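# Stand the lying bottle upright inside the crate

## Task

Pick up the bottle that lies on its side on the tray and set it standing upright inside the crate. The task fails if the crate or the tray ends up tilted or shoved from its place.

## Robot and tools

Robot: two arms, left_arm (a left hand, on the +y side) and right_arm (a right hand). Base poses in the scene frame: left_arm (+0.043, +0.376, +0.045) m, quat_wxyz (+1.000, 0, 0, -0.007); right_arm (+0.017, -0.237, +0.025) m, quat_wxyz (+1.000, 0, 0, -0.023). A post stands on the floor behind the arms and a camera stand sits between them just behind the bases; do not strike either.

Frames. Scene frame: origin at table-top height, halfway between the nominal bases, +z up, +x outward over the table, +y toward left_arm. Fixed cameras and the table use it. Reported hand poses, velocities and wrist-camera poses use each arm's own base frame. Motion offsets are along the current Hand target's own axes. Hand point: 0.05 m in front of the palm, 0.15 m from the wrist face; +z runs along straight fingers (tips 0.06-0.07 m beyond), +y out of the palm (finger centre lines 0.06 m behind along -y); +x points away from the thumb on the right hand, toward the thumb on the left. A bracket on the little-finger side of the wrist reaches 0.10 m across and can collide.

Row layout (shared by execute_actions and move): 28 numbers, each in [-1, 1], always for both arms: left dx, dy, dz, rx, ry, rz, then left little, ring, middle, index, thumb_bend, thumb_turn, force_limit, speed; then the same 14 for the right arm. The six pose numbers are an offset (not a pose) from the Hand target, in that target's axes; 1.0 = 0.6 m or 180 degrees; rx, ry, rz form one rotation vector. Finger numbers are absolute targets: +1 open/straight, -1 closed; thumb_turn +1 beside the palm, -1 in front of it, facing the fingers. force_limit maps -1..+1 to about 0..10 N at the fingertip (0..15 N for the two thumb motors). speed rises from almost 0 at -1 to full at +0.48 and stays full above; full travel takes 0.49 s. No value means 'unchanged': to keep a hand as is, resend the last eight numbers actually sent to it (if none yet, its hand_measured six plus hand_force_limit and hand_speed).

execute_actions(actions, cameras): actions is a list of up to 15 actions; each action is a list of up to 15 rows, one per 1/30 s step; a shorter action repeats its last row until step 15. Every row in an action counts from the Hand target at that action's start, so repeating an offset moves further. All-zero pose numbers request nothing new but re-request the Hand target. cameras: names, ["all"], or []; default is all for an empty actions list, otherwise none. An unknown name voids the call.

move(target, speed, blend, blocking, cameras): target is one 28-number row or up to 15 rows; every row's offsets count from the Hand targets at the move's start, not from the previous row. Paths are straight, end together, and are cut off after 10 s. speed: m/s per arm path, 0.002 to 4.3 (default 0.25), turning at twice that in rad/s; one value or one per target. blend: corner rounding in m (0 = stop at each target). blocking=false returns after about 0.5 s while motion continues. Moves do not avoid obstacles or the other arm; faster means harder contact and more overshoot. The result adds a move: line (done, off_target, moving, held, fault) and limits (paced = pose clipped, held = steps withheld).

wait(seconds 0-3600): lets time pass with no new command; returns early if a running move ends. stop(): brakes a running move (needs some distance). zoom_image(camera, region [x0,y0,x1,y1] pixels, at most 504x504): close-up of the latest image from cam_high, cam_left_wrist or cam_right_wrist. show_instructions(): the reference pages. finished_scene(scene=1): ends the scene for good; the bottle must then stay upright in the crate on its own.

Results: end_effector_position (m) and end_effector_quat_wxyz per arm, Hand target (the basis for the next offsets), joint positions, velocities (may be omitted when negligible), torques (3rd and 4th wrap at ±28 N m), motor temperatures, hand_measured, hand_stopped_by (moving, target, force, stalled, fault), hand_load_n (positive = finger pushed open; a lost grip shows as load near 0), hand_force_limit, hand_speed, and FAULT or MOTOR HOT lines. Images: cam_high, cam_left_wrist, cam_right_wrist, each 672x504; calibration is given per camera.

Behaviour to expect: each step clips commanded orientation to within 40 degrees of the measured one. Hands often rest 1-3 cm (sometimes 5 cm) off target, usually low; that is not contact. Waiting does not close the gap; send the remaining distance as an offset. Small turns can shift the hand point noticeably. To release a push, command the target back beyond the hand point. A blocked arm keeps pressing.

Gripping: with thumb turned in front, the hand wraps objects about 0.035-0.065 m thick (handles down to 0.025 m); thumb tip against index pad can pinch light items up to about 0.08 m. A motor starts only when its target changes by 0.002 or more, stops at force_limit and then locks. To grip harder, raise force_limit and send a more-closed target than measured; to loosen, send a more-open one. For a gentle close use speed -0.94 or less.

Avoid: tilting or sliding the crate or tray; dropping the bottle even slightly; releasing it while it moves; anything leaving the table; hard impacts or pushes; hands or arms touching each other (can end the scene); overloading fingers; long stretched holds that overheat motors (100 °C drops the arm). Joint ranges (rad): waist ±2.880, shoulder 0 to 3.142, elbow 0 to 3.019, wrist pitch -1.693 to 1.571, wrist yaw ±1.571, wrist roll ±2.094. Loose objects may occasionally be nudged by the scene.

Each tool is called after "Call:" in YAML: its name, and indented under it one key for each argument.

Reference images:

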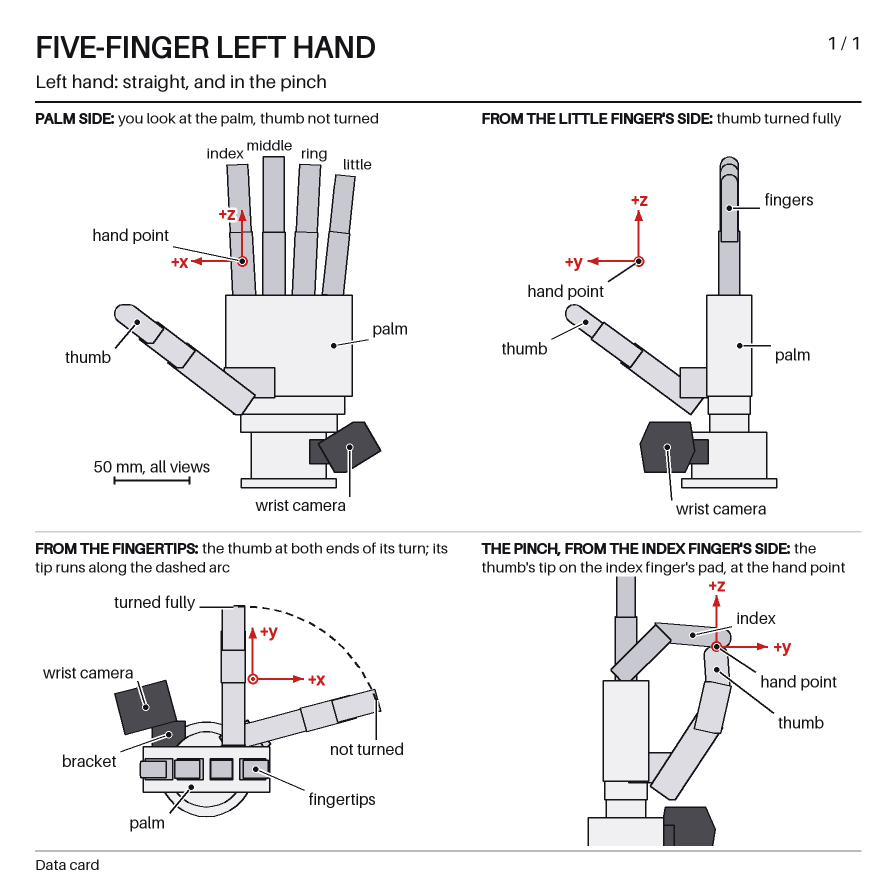

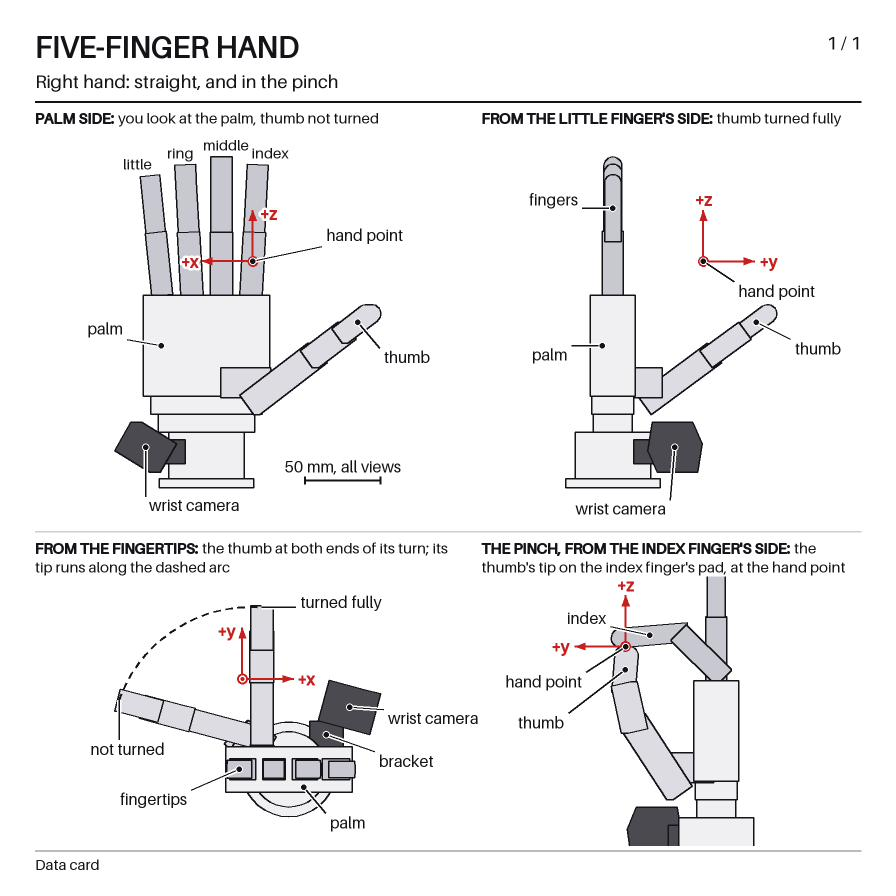

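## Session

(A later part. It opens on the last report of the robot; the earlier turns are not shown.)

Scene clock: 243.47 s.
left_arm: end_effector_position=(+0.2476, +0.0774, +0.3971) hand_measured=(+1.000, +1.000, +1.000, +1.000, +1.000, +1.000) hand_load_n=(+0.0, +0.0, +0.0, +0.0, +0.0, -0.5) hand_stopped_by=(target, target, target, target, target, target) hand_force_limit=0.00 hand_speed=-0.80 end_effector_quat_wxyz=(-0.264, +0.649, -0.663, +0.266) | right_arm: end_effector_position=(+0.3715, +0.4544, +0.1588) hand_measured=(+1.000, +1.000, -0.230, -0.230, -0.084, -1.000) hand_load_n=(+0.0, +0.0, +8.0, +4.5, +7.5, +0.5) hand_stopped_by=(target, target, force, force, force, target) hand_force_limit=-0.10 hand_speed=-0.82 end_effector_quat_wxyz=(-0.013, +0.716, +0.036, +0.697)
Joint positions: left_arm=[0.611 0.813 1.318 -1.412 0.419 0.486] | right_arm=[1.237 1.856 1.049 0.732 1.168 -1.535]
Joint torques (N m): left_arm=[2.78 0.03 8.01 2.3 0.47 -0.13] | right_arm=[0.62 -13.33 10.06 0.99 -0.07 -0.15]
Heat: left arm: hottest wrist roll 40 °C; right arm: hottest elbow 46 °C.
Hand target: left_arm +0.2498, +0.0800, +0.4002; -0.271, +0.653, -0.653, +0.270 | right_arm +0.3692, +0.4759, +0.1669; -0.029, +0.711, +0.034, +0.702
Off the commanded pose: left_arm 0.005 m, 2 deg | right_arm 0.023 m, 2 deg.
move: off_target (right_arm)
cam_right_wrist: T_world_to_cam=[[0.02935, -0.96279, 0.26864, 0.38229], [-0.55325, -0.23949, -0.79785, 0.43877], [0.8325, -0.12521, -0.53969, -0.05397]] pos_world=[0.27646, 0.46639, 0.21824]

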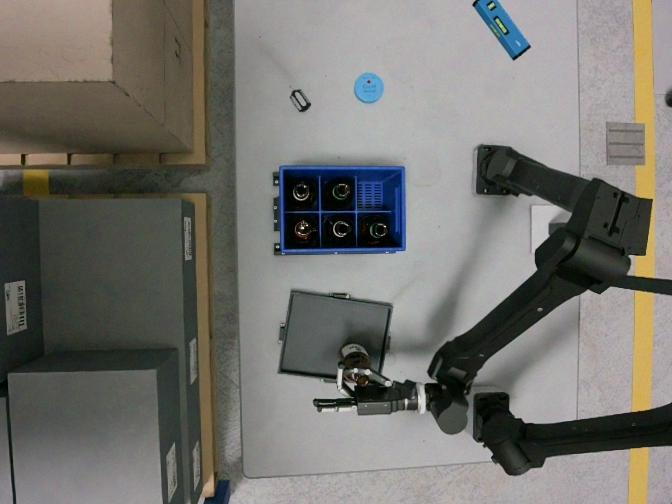

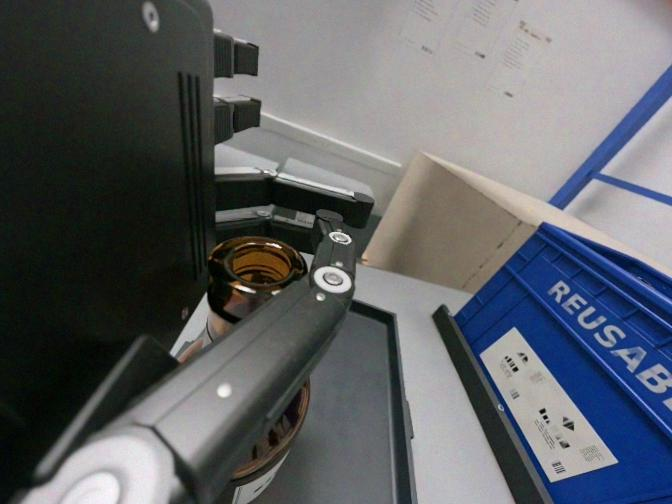

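Call:
execute_actions:
  actions:
    - [[0,0,0,0,0,0,1,1,1,1,1,1,0,-0.8,0,0,0,0,0,0,1,1,1,1,-0.25,-1,-0.1,-0.5]]
  cameras: []

Call:
wait:
  seconds: 1.0
  cameras: ["cam_high","cam_right_wrist"]

Call:
zoom_image:
  camera: "cam_high"
  region: [320, 310, 400, 390]

Scene clock: 246.30 s.
left_arm: end_effector_position=(+0.2476, +0.0774, +0.3971) hand_measured=(+1.000, +1.000, +1.000, +1.000, +1.000, +1.000) hand_load_n=(+0.0, +0.0, +0.0, +0.0, -0.5, +0.0) hand_stopped_by=(target, target, target, target, target, target) hand_force_limit=0.00 hand_speed=-0.80 end_effector_quat_wxyz=(-0.264, +0.649, -0.663, +0.266) | right_arm: end_effector_position=(+0.3716, +0.4544, +0.1588) hand_measured=(+1.000, +1.000, +1.000, +1.000, -0.086, -1.000) hand_load_n=(+0.0, +0.0, +0.0, +0.0, +0.0, +0.0) hand_stopped_by=(target, target, target, target, force, target) hand_force_limit=-0.10 hand_speed=-0.50 end_effector_quat_wxyz=(-0.012, +0.716, +0.037, +0.697)
Joint positions: left_arm=[0.611 0.813 1.318 -1.412 0.419 0.486] | right_arm=[1.237 1.856 1.049 0.733 1.167 -1.536]
Joint torques (N m): left_arm=[1.85 0.09 8.12 2.62 0.53 -0.22] | right_arm=[0.85 -13.45 10.04 1.07 -0.05 -0.11]
Heat: left arm: hottest wrist roll 40 °C; right arm: hottest elbow 45 °C.
Hand target: left_arm +0.2498, +0.0800, +0.4002; -0.271, +0.653, -0.653, +0.270 | right_arm +0.3693, +0.4759, +0.1669; -0.029, +0.711, +0.034, +0.702
Off the commanded pose: left_arm 0.005 m, 2 deg | right_arm 0.023 m, 2 deg.

Scene clock: 247.30 s.
left_arm: end_effector_position=(+0.2476, +0.0774, +0.3971) hand_measured=(+1.000, +1.000, +1.000, +1.000, +1.000, +1.000) hand_load_n=(+0.0, +0.0, +0.0, +0.0, +0.0, -0.5) hand_stopped_by=(target, target, target, target, target, target) hand_force_limit=0.00 hand_speed=-0.80 end_effector_quat_wxyz=(-0.264, +0.649, -0.663, +0.266) | right_arm: end_effector_position=(+0.3716, +0.4544, +0.1588) hand_measured=(+1.000, +1.000, +1.000, +1.000, -0.086, -1.000) hand_load_n=(+0.0, +0.0, +0.0, +0.0, +0.5, +0.5) hand_stopped_by=(target, target, target, target, force, target) hand_force_limit=-0.10 hand_speed=-0.50 end_effector_quat_wxyz=(-0.012, +0.716, +0.037, +0.697)
Joint positions: left_arm=[0.611 0.813 1.318 -1.412 0.419 0.486] | right_arm=[1.237 1.856 1.049 0.733 1.167 -1.536]
Joint torques (N m): left_arm=[0.91 0.26 8.23 2.5 0.48 -0.26] | right_arm=[0.91 -13.33 10.03 1.03 -0.05 -0.11]
Heat: left arm: hottest wrist roll 40 °C; right arm: hottest elbow 45 °C.
Hand target: left_arm +0.2498, +0.0800, +0.4002; -0.271, +0.653, -0.653, +0.270 | right_arm +0.3693, +0.4759, +0.1669; -0.029, +0.711, +0.034, +0.702
Off the commanded pose: left_arm 0.005 m, 2 deg | right_arm 0.023 m, 2 deg.
wait: 1.00 s; at rest by 0.17 s
cam_right_wrist: T_world_to_cam=[[0.02966, -0.96248, 0.26974, 0.38194], [-0.55299, -0.2406, -0.79769, 0.43918], [0.83266, -0.12551, -0.53938, -0.05407]] pos_world=[0.27656, 0.46648, 0.21815]

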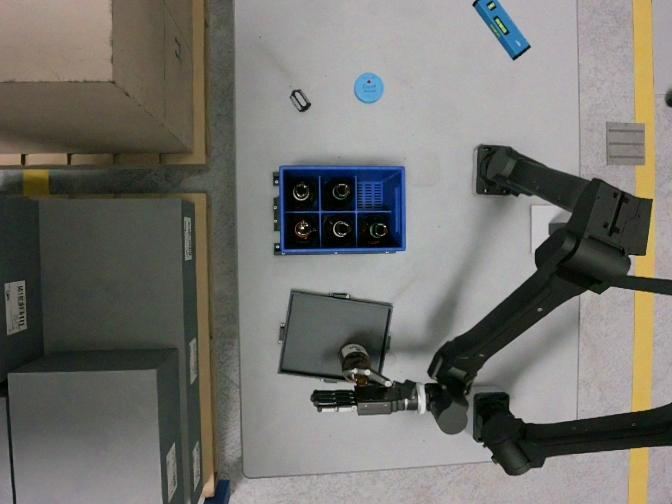

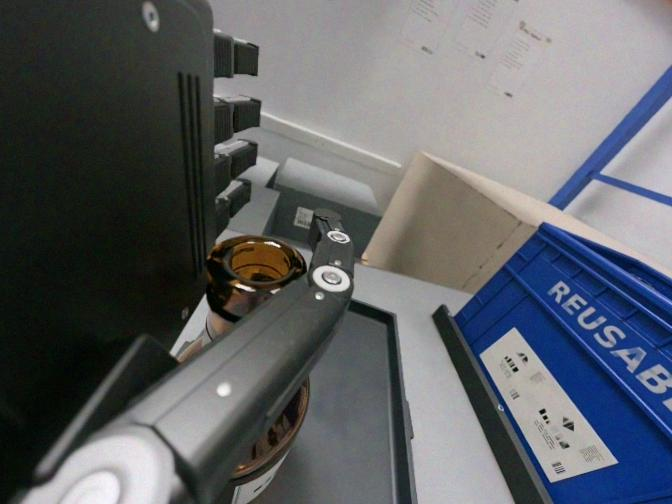

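Scaled by 6.300 from the camera's image (finer frame: 960x720).

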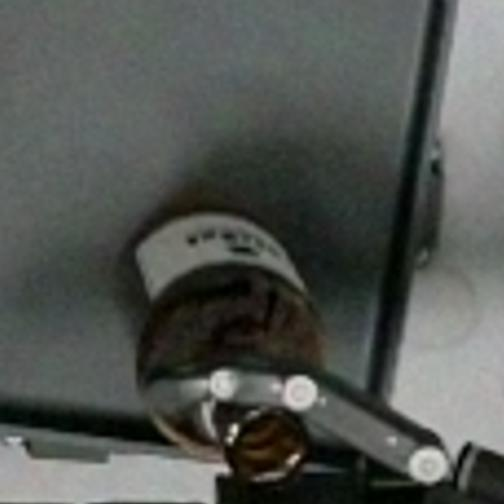

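Call:
execute_actions:
  actions:
    - [[0,0,0,0,0,0,1,1,1,1,1,1,0,-0.8,0,0,0,0,0,0,1,1,1,1,1,-1,-0.1,-0.5]]
  cameras: ["cam_right_wrist"]

Call:
zoom_image:
  camera: "cam_right_wrist"
  region: [100, 180, 504, 504]

Scene clock: 249.37 s.
left_arm: end_effector_position=(+0.2476, +0.0774, +0.3971) hand_measured=(+1.000, +1.000, +1.000, +1.000, +1.000, +1.000) hand_load_n=(+0.0, +0.0, +0.0, +0.0, +0.0, -0.5) hand_stopped_by=(target, target, target, target, target, target) hand_force_limit=0.00 hand_speed=-0.80 end_effector_quat_wxyz=(-0.264, +0.649, -0.663, +0.266) | right_arm: end_effector_position=(+0.3711, +0.4551, +0.1581) hand_measured=(+1.000, +1.000, +1.000, +1.000, +1.000, -1.000) hand_load_n=(+0.0, +0.0, +0.0, +0.0, +0.0, +0.5) hand_stopped_by=(target, target, target, target, target, target) hand_force_limit=-0.10 hand_speed=-0.50 end_effector_quat_wxyz=(-0.013, +0.717, +0.038, +0.696)
Joint positions: left_arm=[0.611 0.813 1.318 -1.412 0.419 0.486] | right_arm=[1.238 1.857 1.049 0.733 1.166 -1.536]
Joint torques (N m): left_arm=[1.26 -0.44 8.23 2.29 0.46 -0.26] | right_arm=[0.79 -13.57 10.02 1.05 0 -0.1]
Heat: left arm: hottest wrist roll 40 °C; right arm: hottest elbow 45 °C.
Hand target: left_arm +0.2498, +0.0800, +0.4002; -0.271, +0.653, -0.653, +0.270 | right_arm +0.3692, +0.4759, +0.1670; -0.029, +0.711, +0.034, +0.702
Off the commanded pose: left_arm 0.005 m, 2 deg | right_arm 0.023 m, 2 deg.
cam_right_wrist: T_world_to_cam=[[0.03193, -0.96211, 0.27077, 0.38167], [-0.55278, -0.24271, -0.7972, 0.43939], [0.83272, -0.12422, -0.53958, -0.05448]] pos_world=[0.27606, 0.46709, 0.21754]

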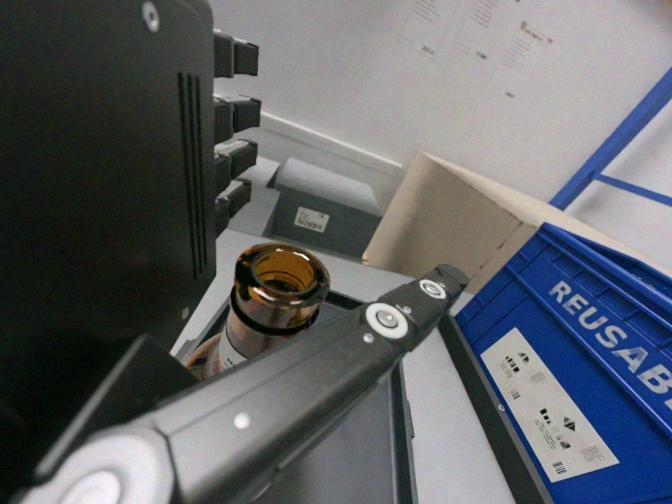

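Scaled by 1.248 from the camera's image (finer frame: 960x720).

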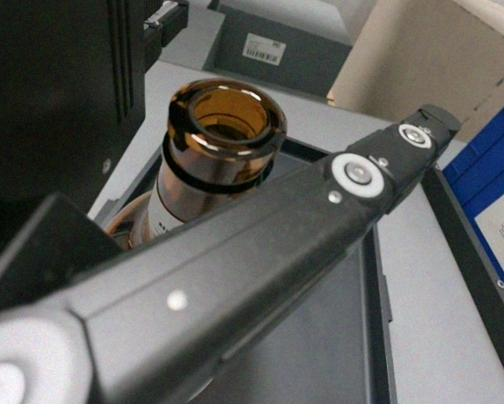

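Call:
wait:
  seconds: 0.5
  cameras: ["cam_high","cam_right_wrist"]

Call:
zoom_image:
  camera: "cam_high"
  region: [320, 310, 400, 390]

Scene clock: 250.10 s.
left_arm: end_effector_position=(+0.2476, +0.0774, +0.3971) hand_measured=(+1.000, +1.000, +1.000, +1.000, +1.000, +1.000) hand_load_n=(+0.0, +0.0, +0.0, +0.5, +0.0, +0.0) hand_stopped_by=(target, target, target, target, target, target) hand_force_limit=0.00 hand_speed=-0.80 end_effector_quat_wxyz=(-0.264, +0.649, -0.663, +0.266) | right_arm: end_effector_position=(+0.3711, +0.4551, +0.1581) hand_measured=(+1.000, +1.000, +1.000, +1.000, +1.000, -1.000) hand_load_n=(+0.0, +0.0, +0.0, +0.0, +0.0, +0.5) hand_stopped_by=(target, target, target, target, target, target) hand_force_limit=-0.10 hand_speed=-0.50 end_effector_quat_wxyz=(-0.013, +0.717, +0.038, +0.696)
Joint positions: left_arm=[0.611 0.813 1.318 -1.412 0.419 0.486] | right_arm=[1.238 1.857 1.049 0.733 1.166 -1.536]
Joint torques (N m): left_arm=[1.73 -0.38 8.42 2.22 0.49 -0.27] | right_arm=[0.5 -13.51 10.02 1.1 -0.01 -0.12]
Heat: left arm: hottest wrist roll 40 °C; right arm: hottest elbow 45 °C.
Hand target: left_arm +0.2498, +0.0800, +0.4002; -0.271, +0.653, -0.653, +0.270 | right_arm +0.3692, +0.4759, +0.1670; -0.029, +0.711, +0.034, +0.702
Off the commanded pose: left_arm 0.005 m, 2 deg | right_arm 0.023 m, 2 deg.
wait: 0.50 s; at rest from the start
cam_right_wrist: T_world_to_cam=[[0.03193, -0.96211, 0.27077, 0.38167], [-0.55278, -0.24271, -0.7972, 0.43939], [0.83272, -0.12422, -0.53958, -0.05448]] pos_world=[0.27606, 0.46709, 0.21754]

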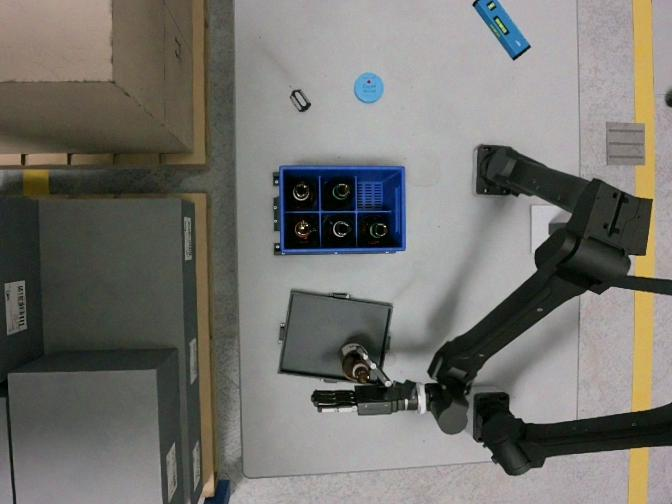

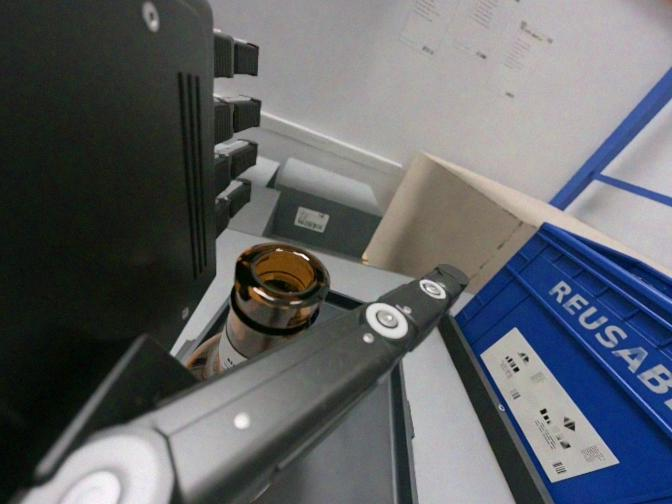

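Scaled by 6.300 from the camera's image (finer frame: 960x720).

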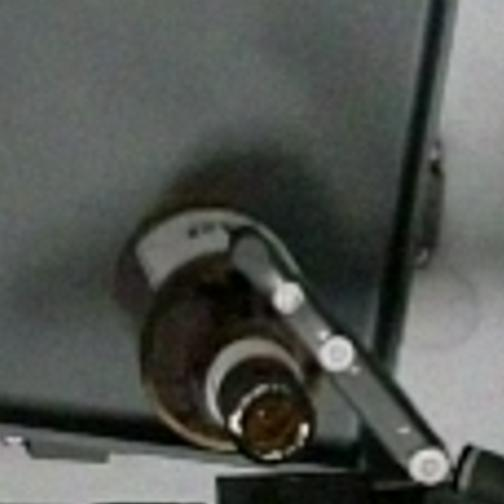

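Call:
move:
  target:
    - [0,0,0,0,0,0,1,1,1,1,1,1,0,-0.8,0.0,0.007,-0.26,0,0,0,1,1,1,1,1,-1,-0.1,-0.5]
  speed: 0.08
  cameras: ["cam_high","cam_right_wrist"]

Call:
zoom_image:
  camera: "cam_high"
  region: [270, 250, 420, 400]

Scene clock: 253.50 s.
left_arm: end_effector_position=(+0.2476, +0.0774, +0.3971) hand_measured=(+1.000, +1.000, +1.000, +1.000, +1.000, +1.000) hand_load_n=(+0.0, -0.5, +0.0, +0.0, +0.0, -0.5) hand_stopped_by=(target, target, target, target, target, target) hand_force_limit=0.00 hand_speed=-0.80 end_effector_quat_wxyz=(-0.264, +0.649, -0.663, +0.266) | right_arm: end_effector_position=(+0.2202, +0.4597, +0.1696) hand_measured=(+1.000, +1.000, +1.000, +1.000, +1.000, -1.000) hand_load_n=(+0.0, +0.0, +0.0, -0.5, +0.0, +0.0) hand_stopped_by=(target, target, target, target, target, target) hand_force_limit=-0.10 hand_speed=-0.50 end_effector_quat_wxyz=(-0.025, +0.710, +0.031, +0.703)
Joint positions: left_arm=[0.611 0.813 1.318 -1.412 0.419 0.486] | right_arm=[1.528 1.785 0.971 0.729 1.448 -1.495]
Joint torques (N m): left_arm=[1.85 -0.91 8.23 2.37 0.53 -0.21] | right_arm=[0.38 -14.15 5.6 0.23 0.19 0.08]
Heat: left arm: hottest wrist roll 40 °C; right arm: hottest elbow 45 °C.
Hand target: left_arm +0.2498, +0.0800, +0.4002; -0.271, +0.653, -0.653, +0.270 | right_arm +0.2143, +0.4577, +0.1690; -0.029, +0.711, +0.034, +0.702
Off the commanded pose: left_arm 0.005 m, 2 deg | right_arm 0.006 m, 1 deg.
move: done
cam_right_wrist: T_world_to_cam=[[0.03536, -0.96895, 0.24472, 0.39459], [-0.53694, -0.22495, -0.81307, 0.35719], [0.84288, -0.10265, -0.52822, 0.06377]] pos_world=[0.12409, 0.46923, 0.22754]

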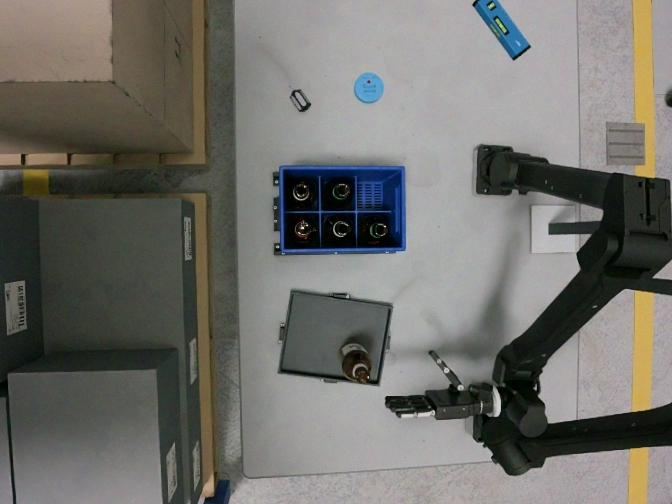

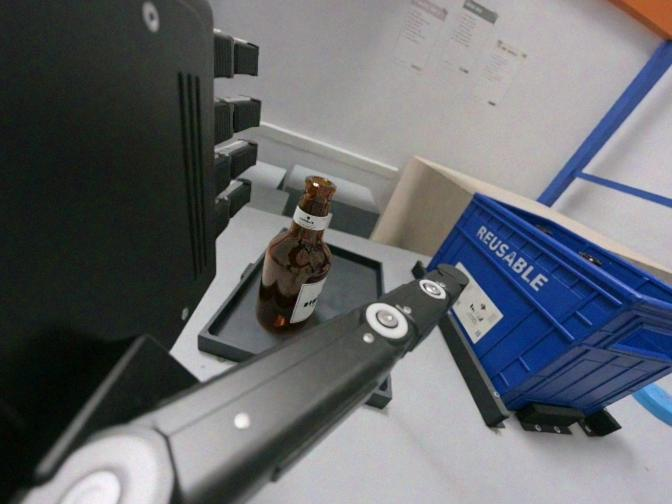

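Scaled by 3.360 from the camera's image (finer frame: 960x720).

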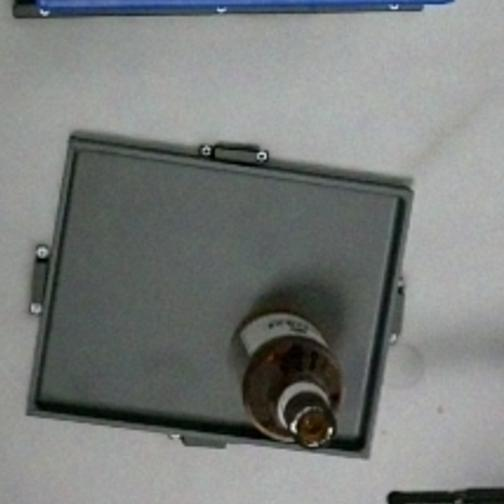

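Call:
move:
  target:
    - [0,0,0,0,0,0,1,1,1,1,1,1,0,-0.8,0.2,0.0013,-0.0027,0,0,0,1,1,1,1,1,-1,-0.1,-0.5]
    - [0,0,0,0,0,0,1,1,1,1,1,1,0,-0.8,0.212,0.688,-0.004,0,0,0.5,1,1,1,1,1,-1,-0.1,-0.5]
  speed: 0.2
  blend: 0.03
  cameras: ["cam_high","cam_right_wrist","cam_left_wrist"]

Scene clock: 260.07 s.
left_arm: end_effector_position=(+0.2476, +0.0774, +0.3971) hand_measured=(+1.000, +1.000, +1.000, +1.000, +1.000, +1.000) hand_load_n=(+0.0, +0.0, +0.0, +0.0, +0.0, +0.0) hand_stopped_by=(target, target, target, target, target, target) hand_force_limit=0.00 hand_speed=-0.80 end_effector_quat_wxyz=(-0.264, +0.649, -0.663, +0.266) | right_arm: end_effector_position=(+0.2514, +0.0506, +0.2860) hand_measured=(+1.000, +1.000, +1.000, +1.000, +1.000, -1.000) hand_load_n=(+0.0, +0.0, +0.0, +0.0, +0.0, +0.0) hand_stopped_by=(target, target, target, target, target, target) hand_force_limit=-0.10 hand_speed=-0.50 end_effector_quat_wxyz=(+0.512, -0.537, +0.477, -0.471)
Joint positions: left_arm=[0.611 0.813 1.318 -1.412 0.419 0.486] | right_arm=[0.031 -0.01 0.424 -0.465 -0.07 -0.02]
Joint torques (N m): left_arm=[1.9 0.15 8.42 2.28 0.47 -0.26] | right_arm=[-1.9 5.71 10.92 1.05 -0.12 0.08]
Heat: left arm: hottest wrist roll 40 °C; right arm: hottest elbow 45 °C.
Hand target: left_arm +0.2498, +0.0800, +0.4002; -0.271, +0.653, -0.653, +0.270 | right_arm +0.2505, +0.0474, +0.2992; +0.517, -0.527, +0.478, -0.476
Off the commanded pose: left_arm 0.005 m, 2 deg | right_arm 0.014 m, 1 deg.
move: off_target (right_arm)
cam_left_wrist: T_world_to_cam=[[0.65064, -0.28292, 0.70471, -0.42456], [-0.54196, -0.82304, 0.16995, 0.13673], [0.53192, -0.4925, -0.68884, 0.29631]] pos_world=[0.19272, 0.13836, 0.48006]
cam_right_wrist: T_world_to_cam=[[-0.04841, -0.25963, -0.96449, 0.2996], [-0.63028, 0.75704, -0.17215, 0.16712], [0.77486, 0.59957, -0.20029, -0.05517]] pos_world=[0.16259, -0.01565, 0.30668]

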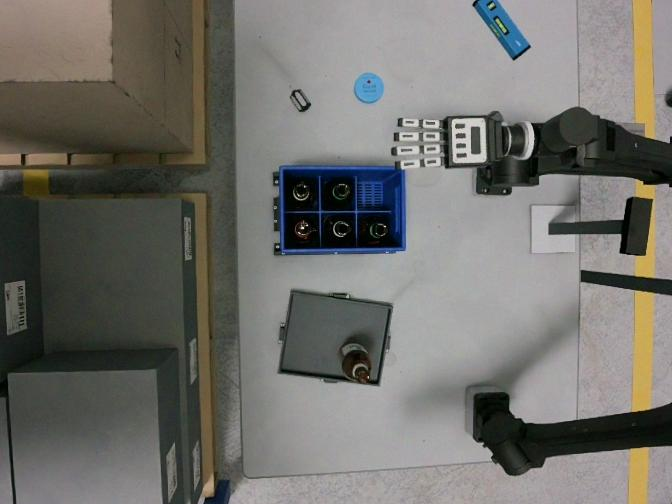

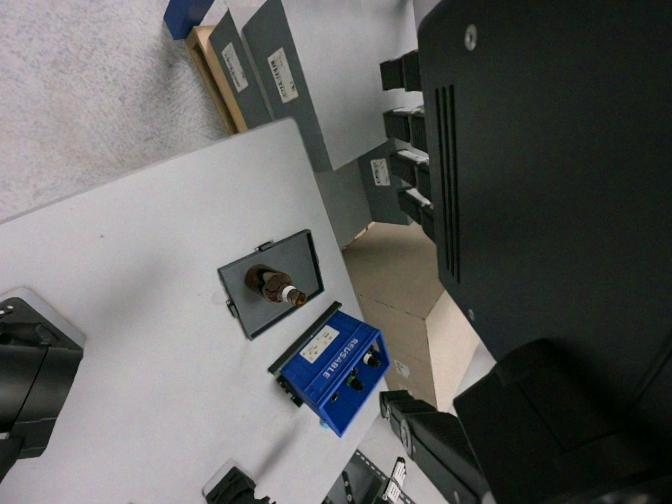

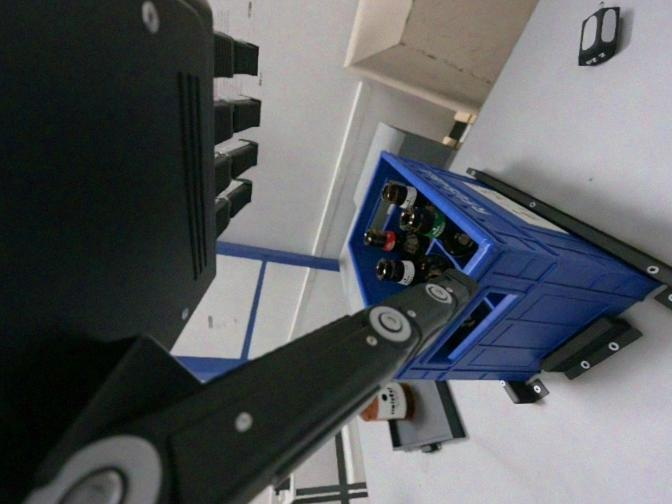

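Call:
move:
  target:
    - [0.398,0.1065,0.2705,0.101,0.2746,0.1919,1,1,0.45,0.45,0.8,-1,0,-0.3,0.358,0,-0.116,0,0,0,1,1,1,1,1,-1,-0.1,-0.5]
  speed: 0.15
  cameras: ["cam_high","cam_left_wrist"]

Call:
zoom_image:
  camera: "cam_high"
  region: [270, 280, 420, 430]

Scene clock: 270.40 s.
left_arm: end_effector_position=(+0.3155, -0.1549, +0.2379) hand_measured=(+1.000, +1.000, +0.450, +0.450, +0.800, -1.000) hand_load_n=(+0.0, +0.0, +0.0, +0.0, +0.0, +0.0) hand_stopped_by=(target, target, target, target, target, target) hand_force_limit=0.00 hand_speed=-0.30 end_effector_quat_wxyz=(+0.132, -0.235, +0.813, -0.516) | right_arm: end_effector_position=(+0.2412, -0.0074, +0.2483) hand_measured=(+1.000, +1.000, +1.000, +1.000, +1.000, -1.000) hand_load_n=(+0.0, +0.0, +0.0, -0.5, +0.0, +0.0) hand_stopped_by=(target, target, target, target, target, target) hand_force_limit=-0.10 hand_speed=-0.50 end_effector_quat_wxyz=(-0.393, +0.595, -0.473, +0.517)
Joint positions: left_arm=[-0.034 0.881 0.774 -0.624 0.864 0.568] | right_arm=[-0.294 -0.009 0.425 -0.597 -0.269 -0.292]
Joint torques (N m): left_arm=[0.38 -2.67 9.61 2.73 0.66 0.09] | right_arm=[-37.48 7 15.94 0.81 0.01 -0.08]
Heat: left arm: hottest wrist roll 40 °C; right arm: hottest elbow 46 °C.
Hand target: left_arm +0.3194, -0.1585, +0.2400; +0.139, -0.219, +0.815, -0.519 | right_arm +0.2004, -0.1727, +0.3016; -0.517, +0.527, -0.478, +0.476
Off the commanded pose: left_arm 0.006 m, 2 deg | right_arm 0.178 m, 17 deg.
move: off_target (right_arm)
cam_left_wrist: T_world_to_cam=[[-0.01462, -0.44181, 0.89699, -0.28275], [-0.99914, 0.04126, 0.00404, 0.32707], [-0.0388, -0.89616, -0.44203, 0.09495]] pos_world=[0.32633, -0.05333, 0.29427]

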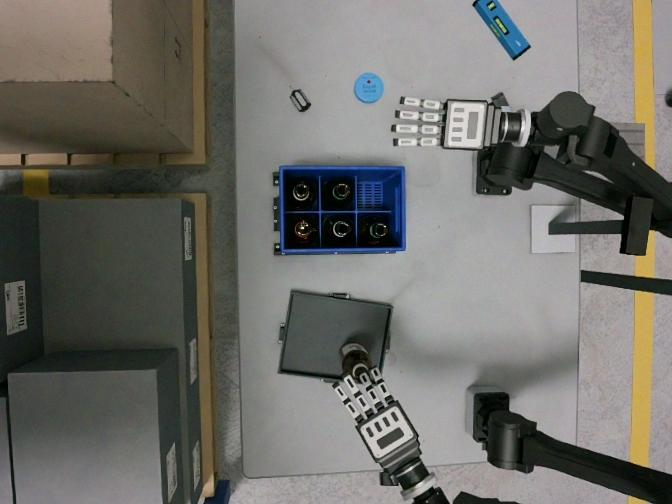

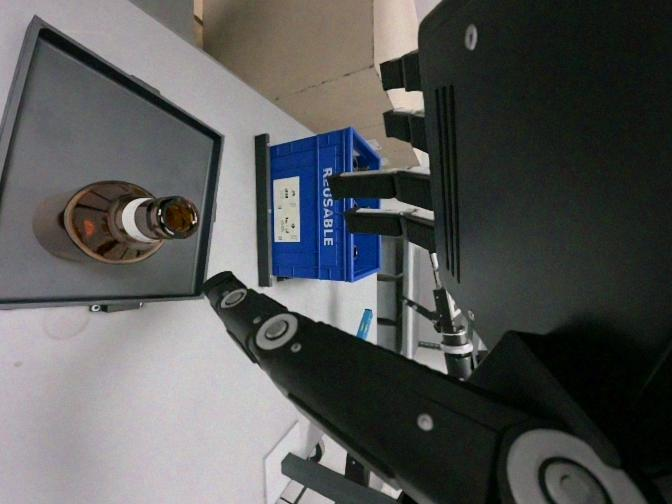

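Scaled by 3.360 from the camera's image (finer frame: 960x720).

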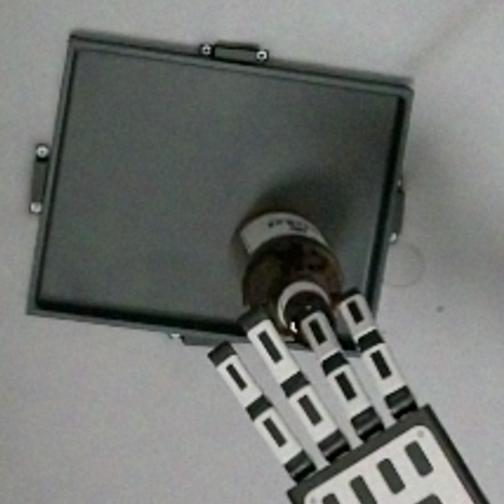

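Call:
move:
  target:
    - [0,0,0,0,0,0,1,1,0.45,0.45,0.8,-1,0,-0.3,-0.358,0,0.116,0,0,0,1,1,1,1,1,-1,-0.1,-0.5]
  speed: 0.15
  cameras: ["cam_high"]

Scene clock: 273.37 s.
left_arm: end_effector_position=(+0.3155, -0.1549, +0.2379) hand_measured=(+1.000, +1.000, +0.450, +0.450, +0.800, -1.000) hand_load_n=(+0.0, +0.0, +0.0, +0.0, +0.0, +0.0) hand_stopped_by=(target, target, target, target, target, target) hand_force_limit=0.00 hand_speed=-0.30 end_effector_quat_wxyz=(+0.132, -0.235, +0.813, -0.516) | right_arm: end_effector_position=(+0.2511, +0.0431, +0.2828) hand_measured=(+1.000, +1.000, +1.000, +1.000, +1.000, -1.000) hand_load_n=(+0.0, +0.0, -0.5, +0.0, +0.0, +0.0) hand_stopped_by=(target, target, target, target, target, target) hand_force_limit=-0.10 hand_speed=-0.50 end_effector_quat_wxyz=(+0.505, -0.533, +0.489, -0.472)
Joint positions: left_arm=[-0.034 0.881 0.774 -0.624 0.864 0.568] | right_arm=[-0.022 -0.011 0.425 -0.482 -0.099 -0.014]
Joint torques (N m): left_arm=[-0.91 -2.08 9.59 2.52 0.65 0.12] | right_arm=[0.73 5.54 10.76 1.58 0.05 0.07]
Heat: left arm: hottest wrist roll 40 °C; right arm: hottest elbow 46 °C.
Hand target: left_arm +0.3194, -0.1585, +0.2400; +0.139, -0.219, +0.815, -0.519 | right_arm +0.2504, +0.0475, +0.2991; +0.517, -0.527, +0.478, -0.476
Off the commanded pose: left_arm 0.006 m, 2 deg | right_arm 0.017 m, 2 deg.
move: off_target (right_arm)

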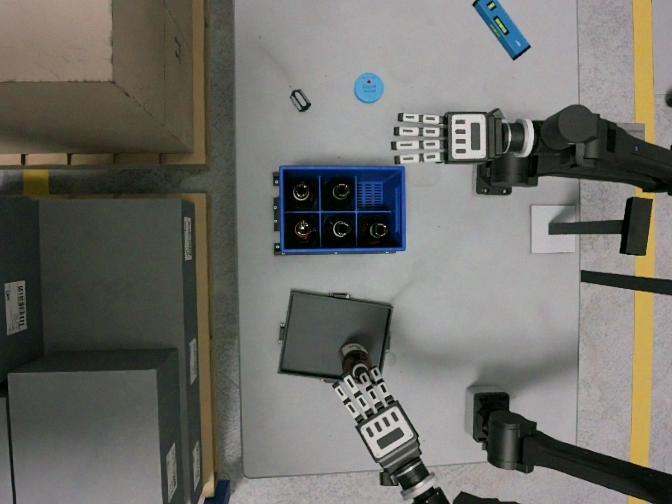

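Call:
move:
  target:
    - [0,0,0,0,0,0,1,1,0.45,0.45,0.8,-1,0,-0.3,0.104,0,0.275,0,0,0,1,1,1,1,1,-1,-0.1,-0.5]
  speed: 0.15
  cameras: ["cam_high"]

Scene clock: 275.93 s.
left_arm: end_effector_position=(+0.3155, -0.1549, +0.2379) hand_measured=(+1.000, +1.000, +0.450, +0.450, +0.800, -1.000) hand_load_n=(+0.0, +0.0, -0.5, +0.0, +0.0, +0.0) hand_stopped_by=(target, target, target, target, target, target) hand_force_limit=0.00 hand_speed=-0.30 end_effector_quat_wxyz=(+0.132, -0.235, +0.813, -0.516) | right_arm: end_effector_position=(+0.4064, +0.0053, +0.2595) hand_measured=(+1.000, +1.000, +1.000, +1.000, +1.000, -1.000) hand_load_n=(+0.0, +0.0, +0.0, +0.0, +0.0, +0.0) hand_stopped_by=(target, target, target, target, target, target) hand_force_limit=-0.10 hand_speed=-0.50 end_effector_quat_wxyz=(+0.506, -0.542, +0.495, -0.454)
Joint positions: left_arm=[-0.034 0.881 0.774 -0.624 0.864 0.568] | right_arm=[-0.197 0.716 0.478 0.158 -0.295 -0.014]
Joint torques (N m): left_arm=[-0.26 -2.9 9.33 2.59 0.69 0.1] | right_arm=[-1.08 -0.32 13.94 1.51 0.02 0.04]
Heat: left arm: hottest wrist roll 40 °C; right arm: hottest elbow 46 °C.
Hand target: left_arm +0.3194, -0.1585, +0.2400; +0.139, -0.219, +0.815, -0.519 | right_arm +0.4204, +0.0001, +0.2973; +0.517, -0.527, +0.478, -0.476
Off the commanded pose: left_arm 0.006 m, 2 deg | right_arm 0.041 m, 4 deg.
move: off_target (right_arm)

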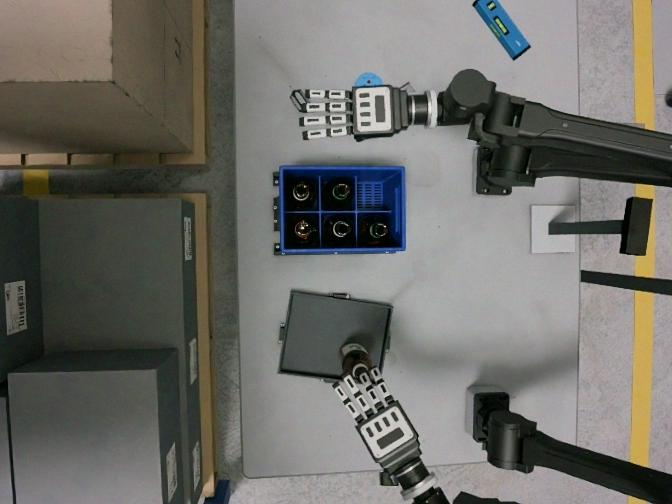

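Call:
move:
  target:
    - [0,0,0,0,0,0,1,1,0.45,0.45,0.8,-1,0,-0.3,0.024,0.178,0,0,0,0,1,1,1,1,1,-1,-0.1,-0.5]
  speed: 0.12
  cameras: ["cam_high"]

Scene clock: 278.77 s.
left_arm: end_effector_position=(+0.3155, -0.1549, +0.2379) hand_measured=(+1.000, +1.000, +0.450, +0.450, +0.800, -1.000) hand_load_n=(+0.0, +0.0, +0.0, +0.0, +0.0, +0.5) hand_stopped_by=(target, target, target, target, target, target) hand_force_limit=0.00 hand_speed=-0.30 end_effector_quat_wxyz=(+0.132, -0.235, +0.813, -0.516) | right_arm: end_effector_position=(+0.4226, -0.0092, +0.1974) hand_measured=(+1.000, +1.000, +1.000, +1.000, +1.000, -1.000) hand_load_n=(+0.0, +0.0, +0.0, +0.0, +0.0, +0.0) hand_stopped_by=(target, target, target, target, target, target) hand_force_limit=-0.10 hand_speed=-0.50 end_effector_quat_wxyz=(+0.521, -0.530, +0.472, -0.475)
Joint positions: left_arm=[-0.034 0.881 0.774 -0.624 0.864 0.568] | right_arm=[-0.247 0.932 0.334 0.589 -0.351 -0.014]
Joint torques (N m): left_arm=[0.62 -1.38 9.54 2.7 0.69 0.08] | right_arm=[-2.08 -1.9 7.38 1.5 -0.15 0.04]
Heat: left arm: hottest wrist roll 40 °C; right arm: hottest elbow 47 °C.
Hand target: left_arm +0.3194, -0.1585, +0.2400; +0.139, -0.219, +0.815, -0.519 | right_arm +0.4203, -0.0151, +0.1907; +0.517, -0.527, +0.478, -0.476
Off the commanded pose: left_arm 0.006 m, 2 deg | right_arm 0.009 m, 1 deg.
move: done

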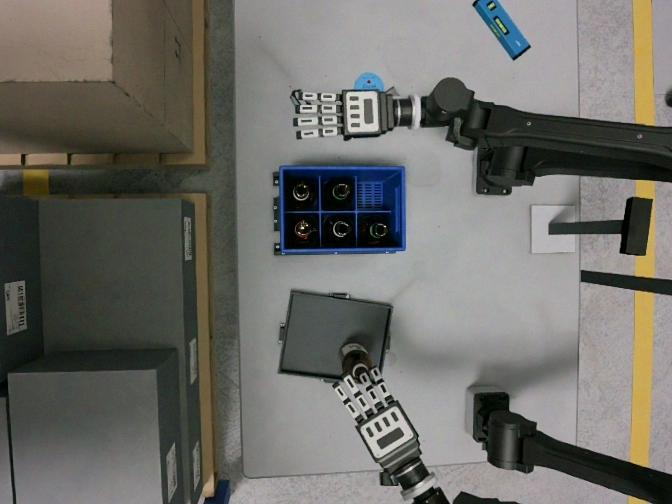

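Call:
execute_actions:
  actions: []

Scene clock: 280.20 s.
left_arm: end_effector_position=(+0.3155, -0.1549, +0.2379) hand_measured=(+1.000, +1.000, +0.450, +0.450, +0.800, -1.000) hand_load_n=(+0.0, +0.0, +0.0, +0.0, +0.0, +0.0) hand_stopped_by=(target, target, target, target, target, target) hand_force_limit=0.00 hand_speed=-0.30 end_effector_quat_wxyz=(+0.132, -0.235, +0.813, -0.516) | right_arm: end_effector_position=(+0.4226, -0.0092, +0.1975) hand_measured=(+1.000, +1.000, +1.000, +1.000, +1.000, -1.000) hand_load_n=(+0.0, +0.0, +0.0, -0.5, +0.0, +0.0) hand_stopped_by=(target, target, target, target, target, target) hand_force_limit=-0.10 hand_speed=-0.50 end_effector_quat_wxyz=(+0.521, -0.530, +0.472, -0.475)
Joint positions: left_arm=[-0.034 0.881 0.774 -0.624 0.864 0.568] | right_arm=[-0.247 0.932 0.334 0.59 -0.351 -0.014]
Joint velocities: within noise
Joint torques (N m): left_arm=[-0.09 -2.08 9.61 2.67 0.68 0.07] | right_arm=[-2.08 -1.44 7.38 1.47 -0.13 0.03]
Motor temperatures (°C): left_arm=[38 35 39 33 36 40] | right_arm=[34 40 47 33 32 29]
Heat: left arm: hottest wrist roll 40 °C; right arm: hottest elbow 47 °C.
Hand target: left_arm +0.3194, -0.1585, +0.2400; +0.139, -0.219, +0.815, -0.519 | right_arm +0.4203, -0.0151, +0.1908; +0.517, -0.527, +0.478, -0.476
Off the commanded pose: left_arm 0.006 m, 2 deg | right_arm 0.009 m, 1 deg.
camera_calibration:
cam_left_wrist: T_world_to_cam=[[-0.01462, -0.44181, 0.89699, -0.28275], [-0.99914, 0.04126, 0.00404, 0.32707], [-0.0388, -0.89616, -0.44203, 0.09495]] pos_world=[0.32633, -0.05333, 0.29427]
cam_right_wrist: T_world_to_cam=[[-0.02537, -0.25146, -0.96753, 0.19791], [-0.62781, 0.75719, -0.18033, 0.30567], [0.77795, 0.60285, -0.17708, -0.17557]] pos_world=[0.3335, -0.07584, 0.21552]

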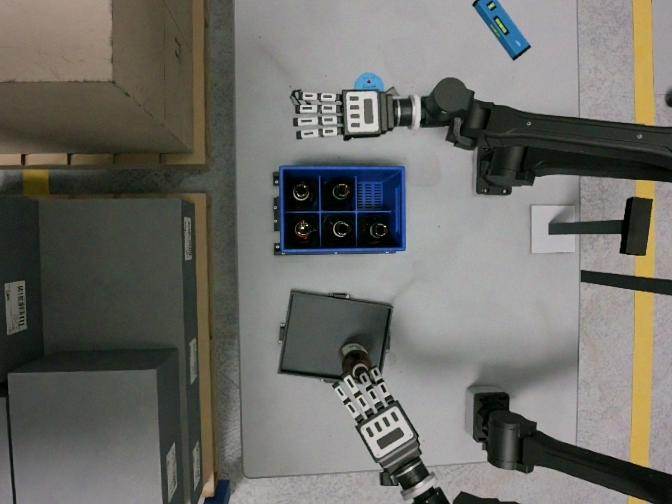

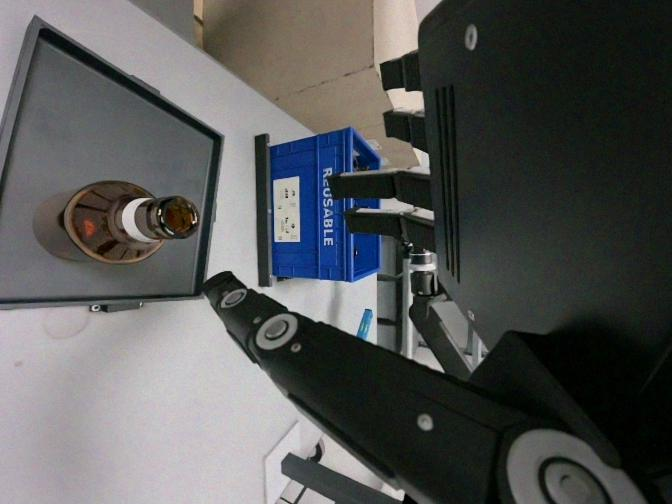

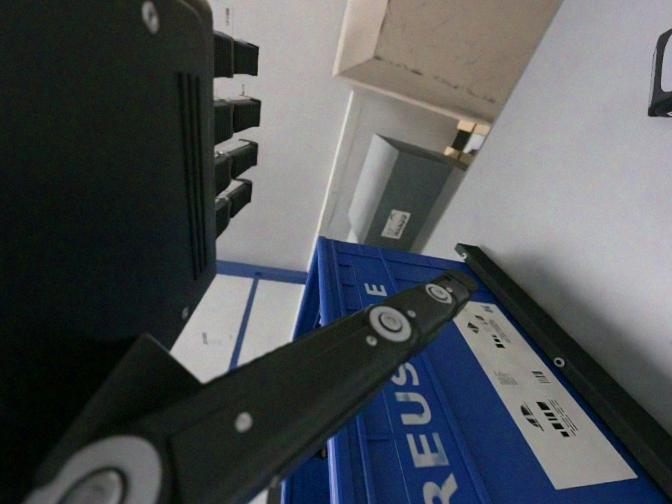

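Call:
zoom_image:
  camera: "cam_left_wrist"
  region: [40, 160, 260, 280]

Call:
zoom_image:
  camera: "cam_high"
  region: [320, 330, 420, 430]

Scaled by 2.291 from the camera's image (finer frame: 960x720).

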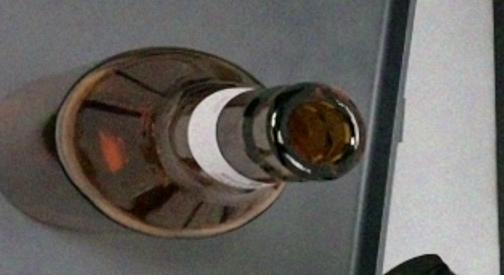

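Scaled by 5.040 from the camera's image (finer frame: 960x720).

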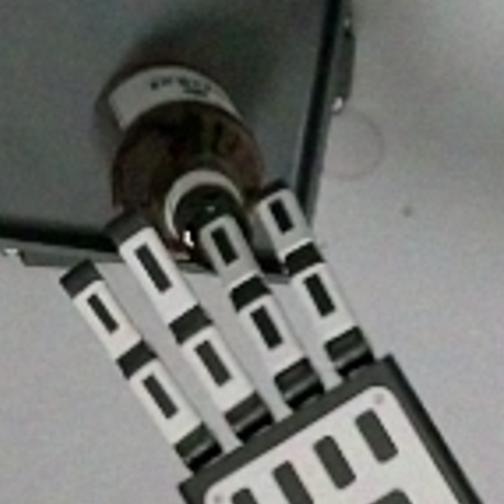

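Call:
move:
  target: [-0.0231,0.1068,0.0667,0,0,0,1,1,0.45,0.45,0.8,-1,0,-0.3,0,0,0,0,0,0,1,1,1,1,1,-1,-0.1,-0.5]
  speed: 0.08
  cameras: ["cam_high","cam_left_wrist"]

Call:
zoom_image:
  camera: "cam_left_wrist"
  region: [0, 160, 260, 320]

Call:
zoom_image:
  camera: "cam_high"
  region: [320, 330, 420, 430]

Scene clock: 284.00 s.
left_arm: end_effector_position=(+0.3323, -0.1558, +0.1632) hand_measured=(+1.000, +1.000, +0.450, +0.450, +0.800, -1.000) hand_load_n=(+0.0, +0.0, +0.0, +0.0, +0.0, +0.0) hand_stopped_by=(target, target, target, target, target, target) hand_force_limit=0.00 hand_speed=-0.30 end_effector_quat_wxyz=(+0.132, -0.233, +0.814, -0.516) | right_arm: end_effector_position=(+0.4226, -0.0092, +0.1975) hand_measured=(+1.000, +1.000, +1.000, +1.000, +1.000, -1.000) hand_load_n=(+0.0, -0.5, +0.0, +0.0, +0.0, +0.0) hand_stopped_by=(target, target, target, target, target, target) hand_force_limit=-0.10 hand_speed=-0.50 end_effector_quat_wxyz=(+0.521, -0.530, +0.472, -0.475)
Joint positions: left_arm=[-0.035 0.995 0.634 -0.37 0.865 0.57] | right_arm=[-0.247 0.932 0.334 0.59 -0.351 -0.014]
Joint torques (N m): left_arm=[-0.38 -3.08 9.03 2.51 0.63 0.05] | right_arm=[-1.9 -1.49 7.36 1.55 -0.15 0.03]
Heat: left arm: hottest wrist roll 40 °C; right arm: hottest elbow 46 °C.
Hand target: left_arm +0.3360, -0.1596, +0.1650; +0.139, -0.218, +0.815, -0.519 | right_arm +0.4203, -0.0151, +0.1908; +0.517, -0.527, +0.478, -0.476
Off the commanded pose: left_arm 0.006 m, 2 deg | right_arm 0.009 m, 1 deg.
move: done
cam_left_wrist: T_world_to_cam=[[-0.01818, -0.44244, 0.89661, -0.21481], [-0.99904, 0.04367, 0.00129, 0.3449], [-0.03972, -0.89573, -0.44282, 0.06238]] pos_world=[0.34314, -0.05423, 0.21978]

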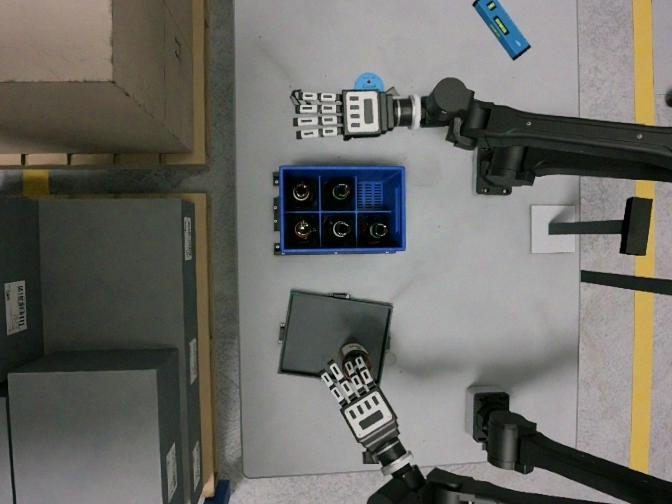

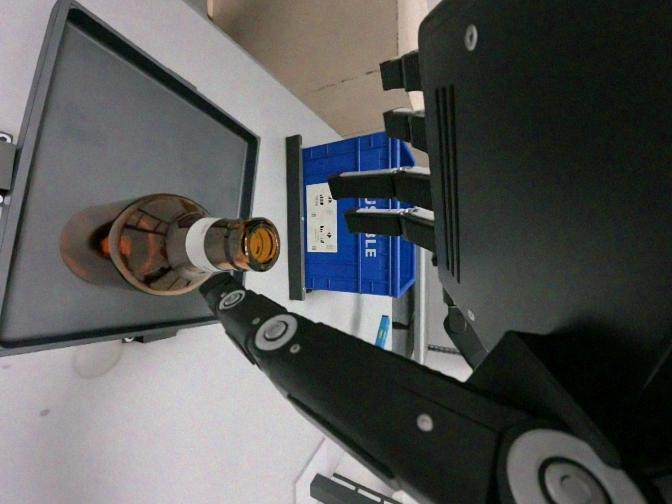

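Scaled by 1.938 from the camera's image (finer frame: 960x720).

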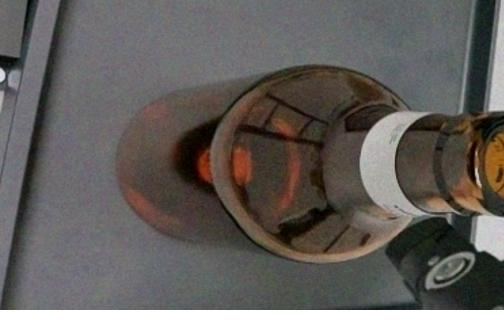

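Scaled by 5.040 from the camera's image (finer frame: 960x720).

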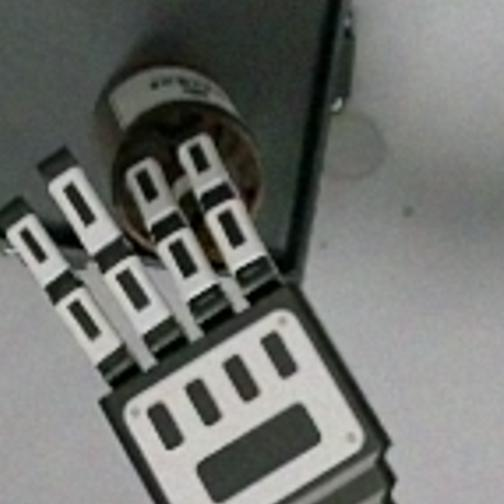

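Call:
zoom_image:
  camera: "cam_left_wrist"
  region: [200, 190, 300, 290]

Scaled by 5.040 from the camera's image (finer frame: 960x720).

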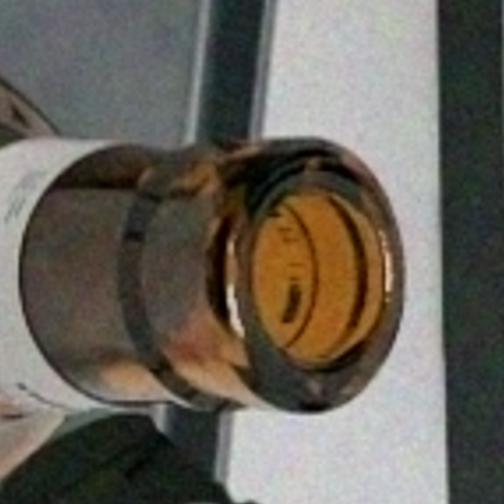

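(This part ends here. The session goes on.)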